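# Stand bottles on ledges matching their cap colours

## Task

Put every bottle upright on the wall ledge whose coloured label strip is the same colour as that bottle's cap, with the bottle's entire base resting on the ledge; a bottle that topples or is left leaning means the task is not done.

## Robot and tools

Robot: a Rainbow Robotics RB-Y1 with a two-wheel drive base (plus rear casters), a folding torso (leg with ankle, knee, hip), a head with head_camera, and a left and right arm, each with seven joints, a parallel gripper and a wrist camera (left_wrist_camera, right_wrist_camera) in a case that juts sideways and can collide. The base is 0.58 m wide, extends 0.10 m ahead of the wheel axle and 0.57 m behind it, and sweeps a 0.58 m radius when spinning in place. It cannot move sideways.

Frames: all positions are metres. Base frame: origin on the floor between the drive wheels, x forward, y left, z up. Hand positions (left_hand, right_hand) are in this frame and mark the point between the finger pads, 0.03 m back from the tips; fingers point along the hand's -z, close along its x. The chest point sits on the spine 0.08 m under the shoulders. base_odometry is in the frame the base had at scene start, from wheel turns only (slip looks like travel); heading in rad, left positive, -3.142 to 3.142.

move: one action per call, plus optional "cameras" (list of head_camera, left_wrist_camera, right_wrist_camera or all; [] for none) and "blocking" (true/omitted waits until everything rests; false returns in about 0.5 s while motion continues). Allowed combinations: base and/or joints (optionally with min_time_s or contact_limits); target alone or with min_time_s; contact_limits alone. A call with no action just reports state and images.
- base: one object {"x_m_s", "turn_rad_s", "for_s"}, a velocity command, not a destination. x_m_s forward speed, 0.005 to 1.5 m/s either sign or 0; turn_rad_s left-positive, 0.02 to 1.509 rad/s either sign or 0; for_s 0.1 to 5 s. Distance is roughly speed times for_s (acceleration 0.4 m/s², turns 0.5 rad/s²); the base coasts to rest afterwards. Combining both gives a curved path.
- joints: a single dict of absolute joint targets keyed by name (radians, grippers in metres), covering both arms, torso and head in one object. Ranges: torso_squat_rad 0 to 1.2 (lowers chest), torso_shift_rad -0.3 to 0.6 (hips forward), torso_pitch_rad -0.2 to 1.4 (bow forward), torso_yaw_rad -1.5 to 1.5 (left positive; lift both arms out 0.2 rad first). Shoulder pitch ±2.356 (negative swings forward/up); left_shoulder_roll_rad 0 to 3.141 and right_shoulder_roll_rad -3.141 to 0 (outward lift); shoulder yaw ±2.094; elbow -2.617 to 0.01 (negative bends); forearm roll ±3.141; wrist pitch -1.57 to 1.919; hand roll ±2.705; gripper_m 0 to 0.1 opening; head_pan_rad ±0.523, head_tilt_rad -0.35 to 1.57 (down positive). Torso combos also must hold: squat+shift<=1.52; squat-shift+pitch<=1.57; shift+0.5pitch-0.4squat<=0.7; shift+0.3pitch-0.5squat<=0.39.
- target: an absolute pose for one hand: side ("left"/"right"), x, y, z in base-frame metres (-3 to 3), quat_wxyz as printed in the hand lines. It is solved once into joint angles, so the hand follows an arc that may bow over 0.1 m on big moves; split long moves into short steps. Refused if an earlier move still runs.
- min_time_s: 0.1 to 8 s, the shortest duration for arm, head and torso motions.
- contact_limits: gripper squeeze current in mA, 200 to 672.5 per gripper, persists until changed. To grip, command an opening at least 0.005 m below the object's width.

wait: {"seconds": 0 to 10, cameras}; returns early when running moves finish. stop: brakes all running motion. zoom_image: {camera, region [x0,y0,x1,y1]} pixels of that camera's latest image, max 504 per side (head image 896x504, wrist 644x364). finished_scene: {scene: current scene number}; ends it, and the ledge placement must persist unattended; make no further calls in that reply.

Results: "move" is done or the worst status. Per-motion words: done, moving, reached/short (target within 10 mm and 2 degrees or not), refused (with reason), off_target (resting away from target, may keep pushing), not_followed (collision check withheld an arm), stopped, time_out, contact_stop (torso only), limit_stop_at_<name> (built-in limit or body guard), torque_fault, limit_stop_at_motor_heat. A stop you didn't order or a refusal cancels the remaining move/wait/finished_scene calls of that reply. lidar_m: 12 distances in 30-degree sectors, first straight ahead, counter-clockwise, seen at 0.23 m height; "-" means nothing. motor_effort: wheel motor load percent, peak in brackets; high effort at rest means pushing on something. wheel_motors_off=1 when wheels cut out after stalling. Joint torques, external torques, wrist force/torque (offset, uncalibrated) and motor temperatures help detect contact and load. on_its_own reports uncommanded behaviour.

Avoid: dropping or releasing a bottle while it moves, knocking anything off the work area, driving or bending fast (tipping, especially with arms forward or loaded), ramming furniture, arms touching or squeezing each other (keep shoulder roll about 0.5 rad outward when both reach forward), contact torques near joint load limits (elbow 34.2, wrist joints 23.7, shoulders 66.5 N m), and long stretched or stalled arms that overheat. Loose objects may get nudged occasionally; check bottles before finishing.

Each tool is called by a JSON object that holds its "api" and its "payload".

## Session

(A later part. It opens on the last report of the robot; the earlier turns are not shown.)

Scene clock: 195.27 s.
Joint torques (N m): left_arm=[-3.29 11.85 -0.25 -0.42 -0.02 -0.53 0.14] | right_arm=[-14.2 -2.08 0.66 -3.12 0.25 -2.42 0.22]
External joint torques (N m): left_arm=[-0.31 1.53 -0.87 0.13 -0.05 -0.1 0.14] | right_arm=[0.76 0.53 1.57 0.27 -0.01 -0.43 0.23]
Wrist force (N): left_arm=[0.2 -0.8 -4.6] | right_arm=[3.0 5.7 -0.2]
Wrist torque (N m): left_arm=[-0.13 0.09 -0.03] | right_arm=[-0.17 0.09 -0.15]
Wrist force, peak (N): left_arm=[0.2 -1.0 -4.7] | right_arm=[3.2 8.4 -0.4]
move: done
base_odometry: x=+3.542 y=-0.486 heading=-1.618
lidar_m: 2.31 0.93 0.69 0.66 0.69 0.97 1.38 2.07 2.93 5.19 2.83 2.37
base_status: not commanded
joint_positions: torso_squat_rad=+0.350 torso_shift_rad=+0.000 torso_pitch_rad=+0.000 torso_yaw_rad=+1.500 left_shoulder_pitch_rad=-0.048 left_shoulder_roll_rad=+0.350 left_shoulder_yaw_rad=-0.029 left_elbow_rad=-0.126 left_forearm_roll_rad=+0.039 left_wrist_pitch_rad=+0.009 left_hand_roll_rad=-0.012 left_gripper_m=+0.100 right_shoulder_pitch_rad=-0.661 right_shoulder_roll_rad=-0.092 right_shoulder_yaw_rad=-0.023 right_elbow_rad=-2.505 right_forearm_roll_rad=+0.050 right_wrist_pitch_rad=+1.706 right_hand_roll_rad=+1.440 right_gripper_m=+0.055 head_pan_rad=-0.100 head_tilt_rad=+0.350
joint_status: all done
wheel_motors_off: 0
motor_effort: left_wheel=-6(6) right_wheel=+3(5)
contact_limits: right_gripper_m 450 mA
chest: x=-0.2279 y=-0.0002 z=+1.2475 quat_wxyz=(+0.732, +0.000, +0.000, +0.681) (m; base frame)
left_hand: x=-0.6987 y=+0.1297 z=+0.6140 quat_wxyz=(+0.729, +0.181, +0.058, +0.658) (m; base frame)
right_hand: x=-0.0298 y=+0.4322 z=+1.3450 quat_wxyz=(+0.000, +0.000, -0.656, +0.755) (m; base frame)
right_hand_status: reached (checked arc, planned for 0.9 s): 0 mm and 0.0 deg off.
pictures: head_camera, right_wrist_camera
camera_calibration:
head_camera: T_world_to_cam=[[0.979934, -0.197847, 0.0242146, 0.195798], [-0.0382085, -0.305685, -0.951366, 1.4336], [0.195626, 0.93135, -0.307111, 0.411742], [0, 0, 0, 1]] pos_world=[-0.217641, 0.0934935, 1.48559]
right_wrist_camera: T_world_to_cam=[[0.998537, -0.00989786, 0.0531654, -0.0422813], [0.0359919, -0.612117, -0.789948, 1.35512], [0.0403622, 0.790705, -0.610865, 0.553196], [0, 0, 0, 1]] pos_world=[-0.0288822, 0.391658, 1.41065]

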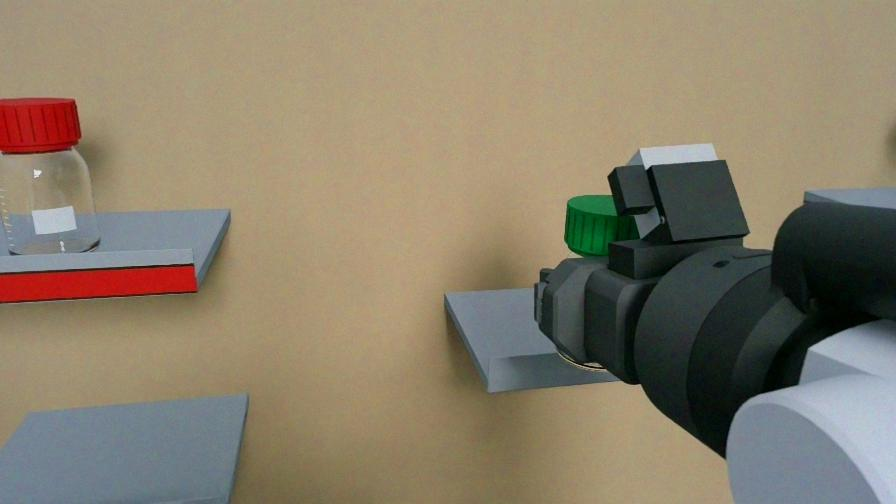

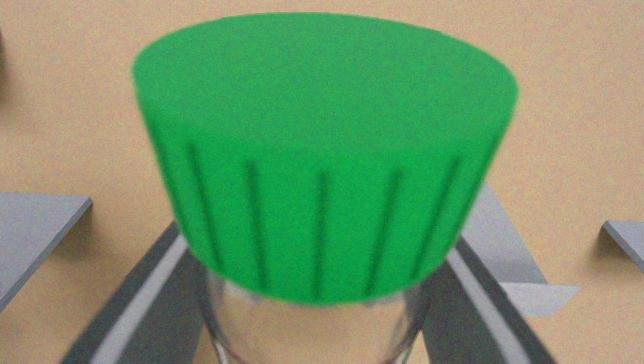

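{"api": "move", "payload": {"base": {"x_m_s": -0.4, "for_s": 1.0}, "joints": {"right_shoulder_pitch_rad": -0.139, "right_shoulder_roll_rad": -0.077, "right_shoulder_yaw_rad": -0.021, "right_elbow_rad": -2.495, "right_forearm_roll_rad": -0.069, "right_wrist_pitch_rad": 1.194, "right_hand_roll_rad": 1.528, "head_tilt_rad": 0.5}, "min_time_s": 1.2, "cameras": ["head_camera", "right_wrist_camera"]}}

{"api": "move", "payload": {"target": {"side": "right", "x": 0.005, "y": 0.45, "z": 1.246, "quat_wxyz": [0, 0, 0.65606, -0.75472]}, "min_time_s": 0.4, "cameras": ["head_camera", "right_wrist_camera"]}}

Scene clock: 198.77 s.
Joint torques (N m): left_arm=[-3.41 10.33 -0.03 -0.77 -0.08 -0.53 0.17] | right_arm=[-10.16 -1.41 0.43 -7 0.31 -2 0.03]
External joint torques (N m): left_arm=[-0.42 0.01 -0.65 -0.22 -0.11 -0.11 0.17] | right_arm=[0.69 0.14 1.14 0.4 0.14 0 0.04]
Wrist force (N): left_arm=[0.2 -0.9 -4.2] | right_arm=[3.3 6.3 -0.4]
Wrist torque (N m): left_arm=[-0.12 0.09 -0.03] | right_arm=[-0.23 0.14 -0.21]
Wrist force, peak (N): left_arm=[0.1 -0.9 -5.0] | right_arm=[2.2 7.6 -1.0]
move: done
base_odometry: x=+3.560 y=-0.086 heading=-1.619
lidar_m: 2.51 0.95 0.69 0.66 0.70 0.97 1.15 1.69 2.22 5.18 3.24 2.79
base_status: done (sent for 1 of 1 s)
joint_positions: torso_squat_rad=+0.350 torso_shift_rad=+0.000 torso_pitch_rad=+0.000 torso_yaw_rad=+1.500 left_shoulder_pitch_rad=-0.048 left_shoulder_roll_rad=+0.350 left_shoulder_yaw_rad=-0.029 left_elbow_rad=-0.126 left_forearm_roll_rad=+0.039 left_wrist_pitch_rad=+0.009 left_hand_roll_rad=-0.012 left_gripper_m=+0.100 right_shoulder_pitch_rad=-0.139 right_shoulder_roll_rad=-0.077 right_shoulder_yaw_rad=-0.021 right_elbow_rad=-2.495 right_forearm_roll_rad=-0.069 right_wrist_pitch_rad=+1.194 right_hand_roll_rad=+1.528 right_gripper_m=+0.055 head_pan_rad=-0.100 head_tilt_rad=+0.500
joint_status: all done
wheel_motors_off: 0
motor_effort: left_wheel=-4(27) right_wheel=+7(29)
contact_limits: right_gripper_m 450 mA
chest: x=-0.2280 y=-0.0002 z=+1.2475 quat_wxyz=(+0.732, +0.000, +0.000, +0.681) (m; base frame)
left_hand: x=-0.6988 y=+0.1297 z=+0.6140 quat_wxyz=(+0.729, +0.181, +0.058, +0.658) (m; base frame)
right_hand: x=+0.0085 y=+0.4320 z=+1.2339 quat_wxyz=(+0.000, +0.000, -0.656, +0.755) (m; base frame)
pictures: head_camera, right_wrist_camera
camera_calibration:
head_camera: T_world_to_cam=[[0.980622, -0.193864, 0.0282371, 0.190075], [-0.0616971, -0.442398, -0.894694, 1.34918], [0.185941, 0.875615, -0.445786, 0.611556], [0, 0, 0, 1]] pos_world=[-0.216865, 0.0982334, 1.47436]
right_wrist_camera: T_world_to_cam=[[0.998516, -0.0102648, 0.0534771, -0.0747887], [0.0359931, -0.612526, -0.78963, 1.26568], [0.0408615, 0.790384, -0.611248, 0.484627], [0, 0, 0, 1]] pos_world=[0.00931925, 0.391456, 1.29965]

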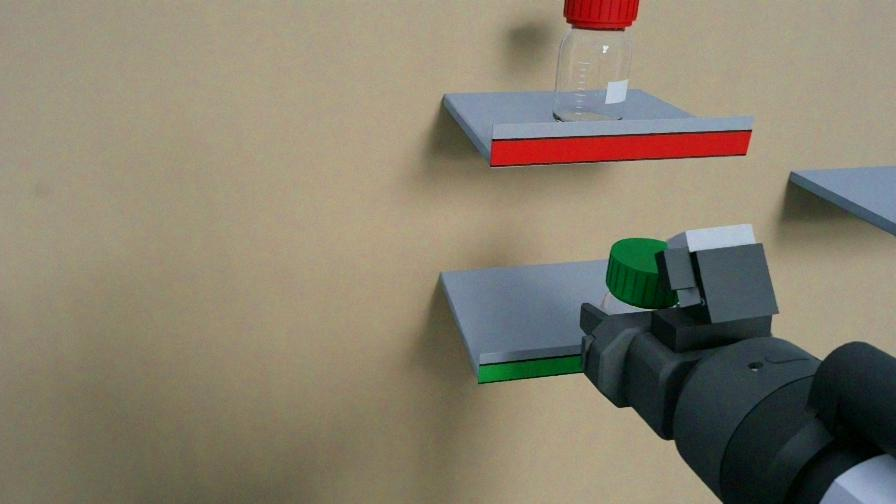

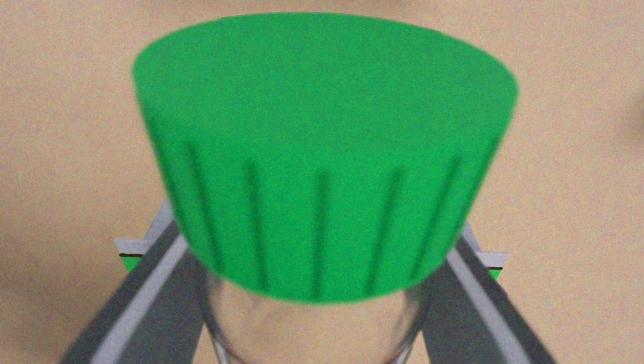

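Scene clock: 199.53 s.
Joint torques (N m): left_arm=[-3.44 10.71 -0.04 -0.44 -0.11 -0.55 0.2] | right_arm=[-12.37 -2.46 -1.76 -7.01 0.08 -1.97 -0.1]
External joint torques (N m): left_arm=[-0.45 0.39 -0.66 0.11 -0.14 -0.12 0.2] | right_arm=[-0.12 -0.66 -1.06 0.16 -0.1 0.03 -0.1]
Wrist force (N): left_arm=[-0.1 -0.6 -4.5] | right_arm=[2.8 5.7 -0.1]
Wrist torque (N m): left_arm=[-0.15 0.07 -0.03] | right_arm=[-0.17 0.05 0.00]
Wrist force, peak (N): left_arm=[0.1 -1.1 -4.6] | right_arm=[3.6 7.2 0.4]
move: done
base_odometry: x=+3.560 y=-0.086 heading=-1.619
lidar_m: 2.50 0.94 0.69 0.66 0.69 0.96 1.14 1.70 2.22 5.18 3.23 2.79
base_status: not commanded
joint_positions: torso_squat_rad=+0.350 torso_shift_rad=+0.000 torso_pitch_rad=+0.000 torso_yaw_rad=+1.500 left_shoulder_pitch_rad=-0.048 left_shoulder_roll_rad=+0.350 left_shoulder_yaw_rad=-0.029 left_elbow_rad=-0.126 left_forearm_roll_rad=+0.039 left_wrist_pitch_rad=+0.009 left_hand_roll_rad=-0.012 left_gripper_m=+0.100 right_shoulder_pitch_rad=-0.235 right_shoulder_roll_rad=-0.077 right_shoulder_yaw_rad=-0.033 right_elbow_rad=-2.435 right_forearm_roll_rad=-0.054 right_wrist_pitch_rad=+1.226 right_hand_roll_rad=+1.519 right_gripper_m=+0.055 head_pan_rad=-0.100 head_tilt_rad=+0.500
joint_status: all done
wheel_motors_off: 0
motor_effort: left_wheel=-6(6) right_wheel=+6(7)
contact_limits: right_gripper_m 450 mA
chest: x=-0.2280 y=-0.0002 z=+1.2475 quat_wxyz=(+0.732, +0.000, +0.000, +0.681) (m; base frame)
left_hand: x=-0.6988 y=+0.1297 z=+0.6140 quat_wxyz=(+0.729, +0.181, +0.058, +0.658) (m; base frame)
right_hand: x=+0.0049 y=+0.4500 z=+1.2459 quat_wxyz=(+0.000, +0.000, -0.656, +0.755) (m; base frame)
right_hand_status: reached (checked arc, planned for 0.4 s): 0 mm and 0.0 deg off.
pictures: head_camera, right_wrist_camera
camera_calibration:
head_camera: T_world_to_cam=[[0.980622, -0.193864, 0.0282371, 0.190075], [-0.0616971, -0.442398, -0.894694, 1.34918], [0.185941, 0.875615, -0.445786, 0.611556], [0, 0, 0, 1]] pos_world=[-0.216865, 0.0982334, 1.47436]
right_wrist_camera: T_world_to_cam=[[0.998531, -0.00919006, 0.0534017, -0.0720844], [0.0365944, -0.612454, -0.789659, 1.28624], [0.0399631, 0.790453, -0.611217, 0.477752], [0, 0, 0, 1]] pos_world=[0.00581688, 0.409458, 1.31155]

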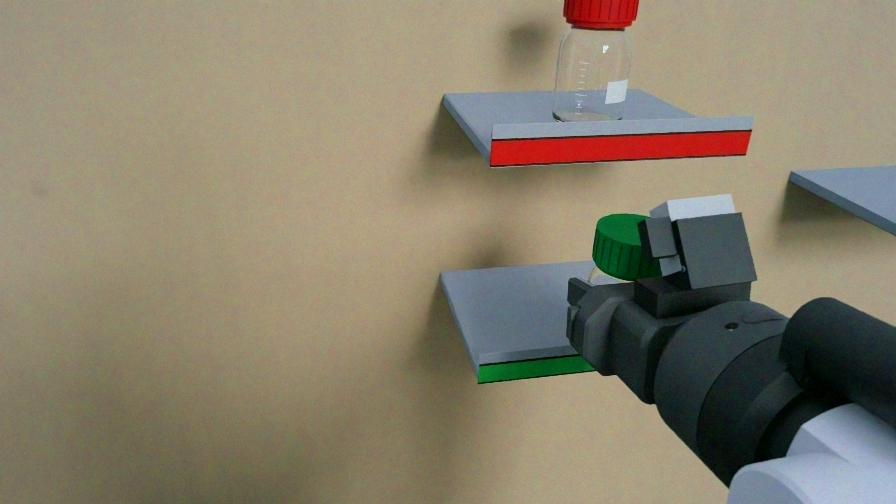

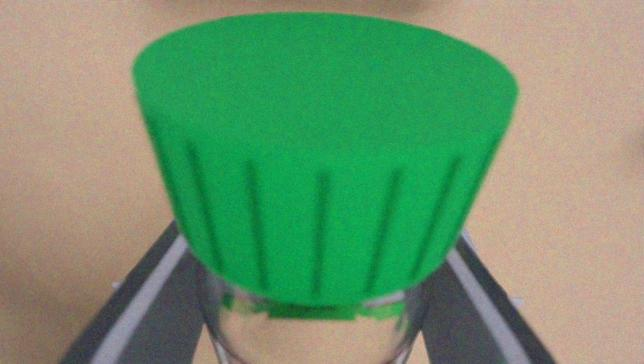

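{"api": "move", "payload": {"target": {"side": "right", "x": 0.005, "y": 0.50, "z": 1.242, "quat_wxyz": [0, 0, 0.65606, -0.75472]}, "min_time_s": 0.5}}

{"api": "move", "payload": {"target": {"side": "right", "x": 0.005, "y": 0.545, "z": 1.232, "quat_wxyz": [0, 0, 0.65606, -0.75472]}, "min_time_s": 0.5, "cameras": ["head_camera"]}}

{"api": "zoom_image", "payload": {"camera": "head_camera", "region": [430, 80, 790, 400]}}

{"api": "move", "payload": {"target": {"side": "right", "x": 0.005, "y": 0.55, "z": 1.211, "quat_wxyz": [0, 0, 0.65606, -0.75472]}, "min_time_s": 0.5, "cameras": ["head_camera"]}}

{"api": "zoom_image", "payload": {"camera": "head_camera", "region": [430, 80, 790, 400]}}

Scene clock: 201.37 s.
Joint torques (N m): left_arm=[-3.07 10.85 0.12 -0.5 -0.1 -0.55 0.37] | right_arm=[-15.26 -3.2 -1.46 -7.59 0.05 -2.14 -0.14]
External joint torques (N m): left_arm=[-0.09 0.53 -0.51 0.05 -0.14 -0.13 0.37] | right_arm=[-0.48 -0.79 -0.68 0.27 -0.15 -0.14 -0.13]
Wrist force (N): left_arm=[0.1 -1.2 -4.5] | right_arm=[2.9 5.6 -0.7]
Wrist torque (N m): left_arm=[-0.09 0.09 -0.03] | right_arm=[-0.09 0.09 -0.01]
Wrist force, peak (N): left_arm=[-0.1 -0.7 -4.8] | right_arm=[3.6 7.8 -0.4]
move: done
base_odometry: x=+3.560 y=-0.086 heading=-1.619
lidar_m: 2.50 0.93 0.68 0.67 0.70 0.97 1.14 1.69 2.22 5.18 3.23 2.79
base_status: not commanded
joint_positions: torso_squat_rad=+0.350 torso_shift_rad=+0.000 torso_pitch_rad=+0.000 torso_yaw_rad=+1.500 left_shoulder_pitch_rad=-0.048 left_shoulder_roll_rad=+0.350 left_shoulder_yaw_rad=-0.029 left_elbow_rad=-0.126 left_forearm_roll_rad=+0.039 left_wrist_pitch_rad=+0.009 left_hand_roll_rad=-0.012 left_gripper_m=+0.100 right_shoulder_pitch_rad=-0.351 right_shoulder_roll_rad=-0.083 right_shoulder_yaw_rad=-0.054 right_elbow_rad=-2.222 right_forearm_roll_rad=-0.047 right_wrist_pitch_rad=+1.126 right_hand_roll_rad=+1.516 right_gripper_m=+0.055 head_pan_rad=-0.100 head_tilt_rad=+0.500
joint_status: all done
wheel_motors_off: 0
motor_effort: left_wheel=-6(6) right_wheel=+6(7)
contact_limits: right_gripper_m 450 mA
chest: x=-0.2280 y=-0.0002 z=+1.2475 quat_wxyz=(+0.732, +0.000, +0.000, +0.681) (m; base frame)
left_hand: x=-0.6988 y=+0.1297 z=+0.6140 quat_wxyz=(+0.729, +0.181, +0.058, +0.658) (m; base frame)
right_hand: x=+0.0048 y=+0.4993 z=+1.2419 quat_wxyz=(+0.000, +0.000, -0.656, +0.755) (m; base frame)
right_hand_status: reached (checked arc, planned for 0.5 s): 1 mm and 0.0 deg off.
pictures: none

Scene clock: 202.27 s.
Joint torques (N m): left_arm=[-3.13 10.92 0.12 -0.34 -0.12 -0.35 0.19] | right_arm=[-17.39 -3.61 -1.24 -8.67 0.24 -2.07 -0.1]
External joint torques (N m): left_arm=[-0.14 0.6 -0.5 0.21 -0.15 0.07 0.2] | right_arm=[-0.45 -0.56 -0.4 -0.07 0.02 -0.07 -0.09]
Wrist force (N): left_arm=[0.1 -0.8 -4.4] | right_arm=[3.5 6.0 -0.4]
Wrist torque (N m): left_arm=[-0.13 0.10 -0.03] | right_arm=[-0.24 0.11 -0.04]
Wrist force, peak (N): left_arm=[0.9 -1.2 -4.6] | right_arm=[4.0 7.9 -0.6]
move: done
base_odometry: x=+3.560 y=-0.086 heading=-1.619
lidar_m: 2.50 0.93 0.69 0.66 0.69 0.96 1.15 1.70 2.22 5.18 3.24 2.79
base_status: not commanded
joint_positions: torso_squat_rad=+0.350 torso_shift_rad=+0.000 torso_pitch_rad=+0.000 torso_yaw_rad=+1.500 left_shoulder_pitch_rad=-0.048 left_shoulder_roll_rad=+0.350 left_shoulder_yaw_rad=-0.029 left_elbow_rad=-0.126 left_forearm_roll_rad=+0.039 left_wrist_pitch_rad=+0.009 left_hand_roll_rad=-0.012 left_gripper_m=+0.100 right_shoulder_pitch_rad=-0.445 right_shoulder_roll_rad=-0.089 right_shoulder_yaw_rad=-0.070 right_elbow_rad=-2.009 right_forearm_roll_rad=-0.042 right_wrist_pitch_rad=+1.003 right_hand_roll_rad=+1.514 right_gripper_m=+0.055 head_pan_rad=-0.100 head_tilt_rad=+0.500
joint_status: all done
wheel_motors_off: 0
motor_effort: left_wheel=-7(7) right_wheel=+6(7)
contact_limits: right_gripper_m 450 mA
chest: x=-0.2280 y=-0.0002 z=+1.2475 quat_wxyz=(+0.732, +0.000, +0.000, +0.681) (m; base frame)
left_hand: x=-0.6988 y=+0.1298 z=+0.6140 quat_wxyz=(+0.729, +0.181, +0.058, +0.658) (m; base frame)
right_hand: x=+0.0049 y=+0.5442 z=+1.2319 quat_wxyz=(+0.000, +0.000, -0.656, +0.755) (m; base frame)
right_hand_status: reached (checked arc, planned for 0.5 s): 1 mm and 0.0 deg off.
pictures: head_camera
camera_calibration:
head_camera: T_world_to_cam=[[0.980622, -0.193864, 0.0282371, 0.190094], [-0.0616971, -0.442398, -0.894694, 1.34922], [0.185941, 0.875615, -0.445786, 0.611469], [0, 0, 0, 1]] pos_world=[-0.216865, 0.0983334, 1.47436]

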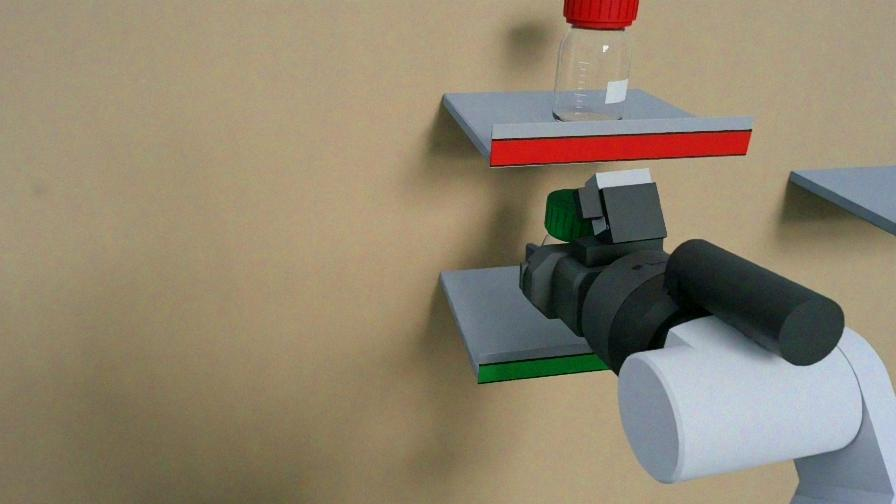

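Scaled by 1.400 from the camera's 896x504 image, which has a finer 1280x720 frame.

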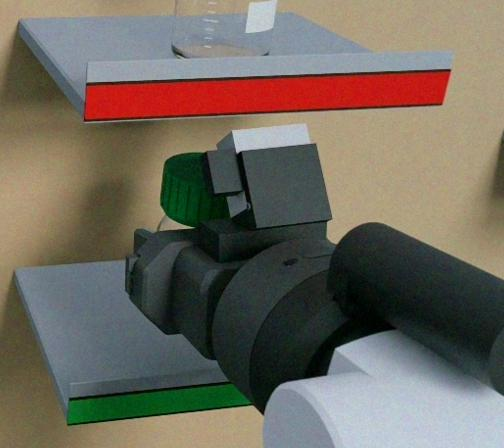

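Scene clock: 203.10 s.
Joint torques (N m): left_arm=[-2.89 10.71 -0.03 -0.35 -0.28 -0.46 0.16] | right_arm=[-15.97 -2.25 0.84 -8.67 0.22 -2.25 0.03]
External joint torques (N m): left_arm=[0.1 0.39 -0.66 0.2 -0.31 -0.03 0.17] | right_arm=[0.86 0.56 1.63 0.39 0 -0.24 0.04]
Wrist force (N): left_arm=[0.3 -0.8 -4.7] | right_arm=[3.5 6.2 -0.3]
Wrist torque (N m): left_arm=[-0.11 0.12 -0.04] | right_arm=[-0.24 0.12 -0.20]
Wrist force, peak (N): left_arm=[0.3 -0.8 -4.7] | right_arm=[3.6 6.8 -0.7]
move: done
base_odometry: x=+3.560 y=-0.086 heading=-1.619
lidar_m: 2.51 0.94 0.69 0.66 0.69 0.97 1.14 1.69 2.22 5.18 3.23 2.78
base_status: not commanded
joint_positions: torso_squat_rad=+0.350 torso_shift_rad=+0.000 torso_pitch_rad=+0.000 torso_yaw_rad=+1.500 left_shoulder_pitch_rad=-0.048 left_shoulder_roll_rad=+0.350 left_shoulder_yaw_rad=-0.029 left_elbow_rad=-0.126 left_forearm_roll_rad=+0.039 left_wrist_pitch_rad=+0.009 left_hand_roll_rad=-0.012 left_gripper_m=+0.100 right_shoulder_pitch_rad=-0.411 right_shoulder_roll_rad=-0.081 right_shoulder_yaw_rad=-0.060 right_elbow_rad=-1.960 right_forearm_roll_rad=-0.039 right_wrist_pitch_rad=+0.920 right_hand_roll_rad=+1.519 right_gripper_m=+0.055 head_pan_rad=-0.100 head_tilt_rad=+0.500
joint_status: all done
wheel_motors_off: 0
motor_effort: left_wheel=-6(7) right_wheel=+6(7)
contact_limits: right_gripper_m 450 mA
chest: x=-0.2280 y=-0.0002 z=+1.2475 quat_wxyz=(+0.732, +0.000, +0.000, +0.681) (m; base frame)
left_hand: x=-0.6988 y=+0.1298 z=+0.6140 quat_wxyz=(+0.729, +0.181, +0.058, +0.658) (m; base frame)
right_hand: x=+0.0052 y=+0.5500 z=+1.2110 quat_wxyz=(+0.000, +0.000, -0.656, +0.755) (m; base frame)
right_hand_status: reached (checked arc, planned for 0.5 s): 0 mm and 0.0 deg off.
pictures: head_camera
camera_calibration:
head_camera: T_world_to_cam=[[0.980622, -0.193864, 0.0282371, 0.190094], [-0.0616971, -0.442398, -0.894694, 1.34922], [0.185941, 0.875615, -0.445786, 0.611469], [0, 0, 0, 1]] pos_world=[-0.216865, 0.0983334, 1.47436]

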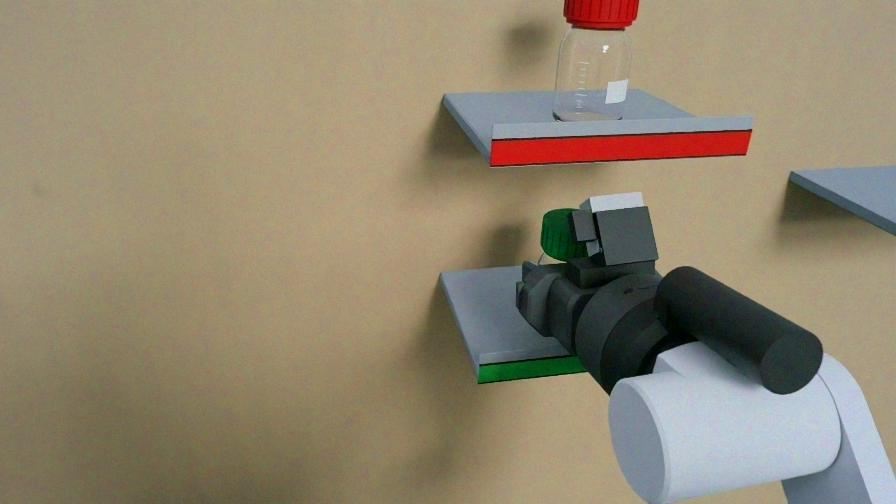

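Scaled by 1.400 from the camera's 896x504 image, which has a finer 1280x720 frame.

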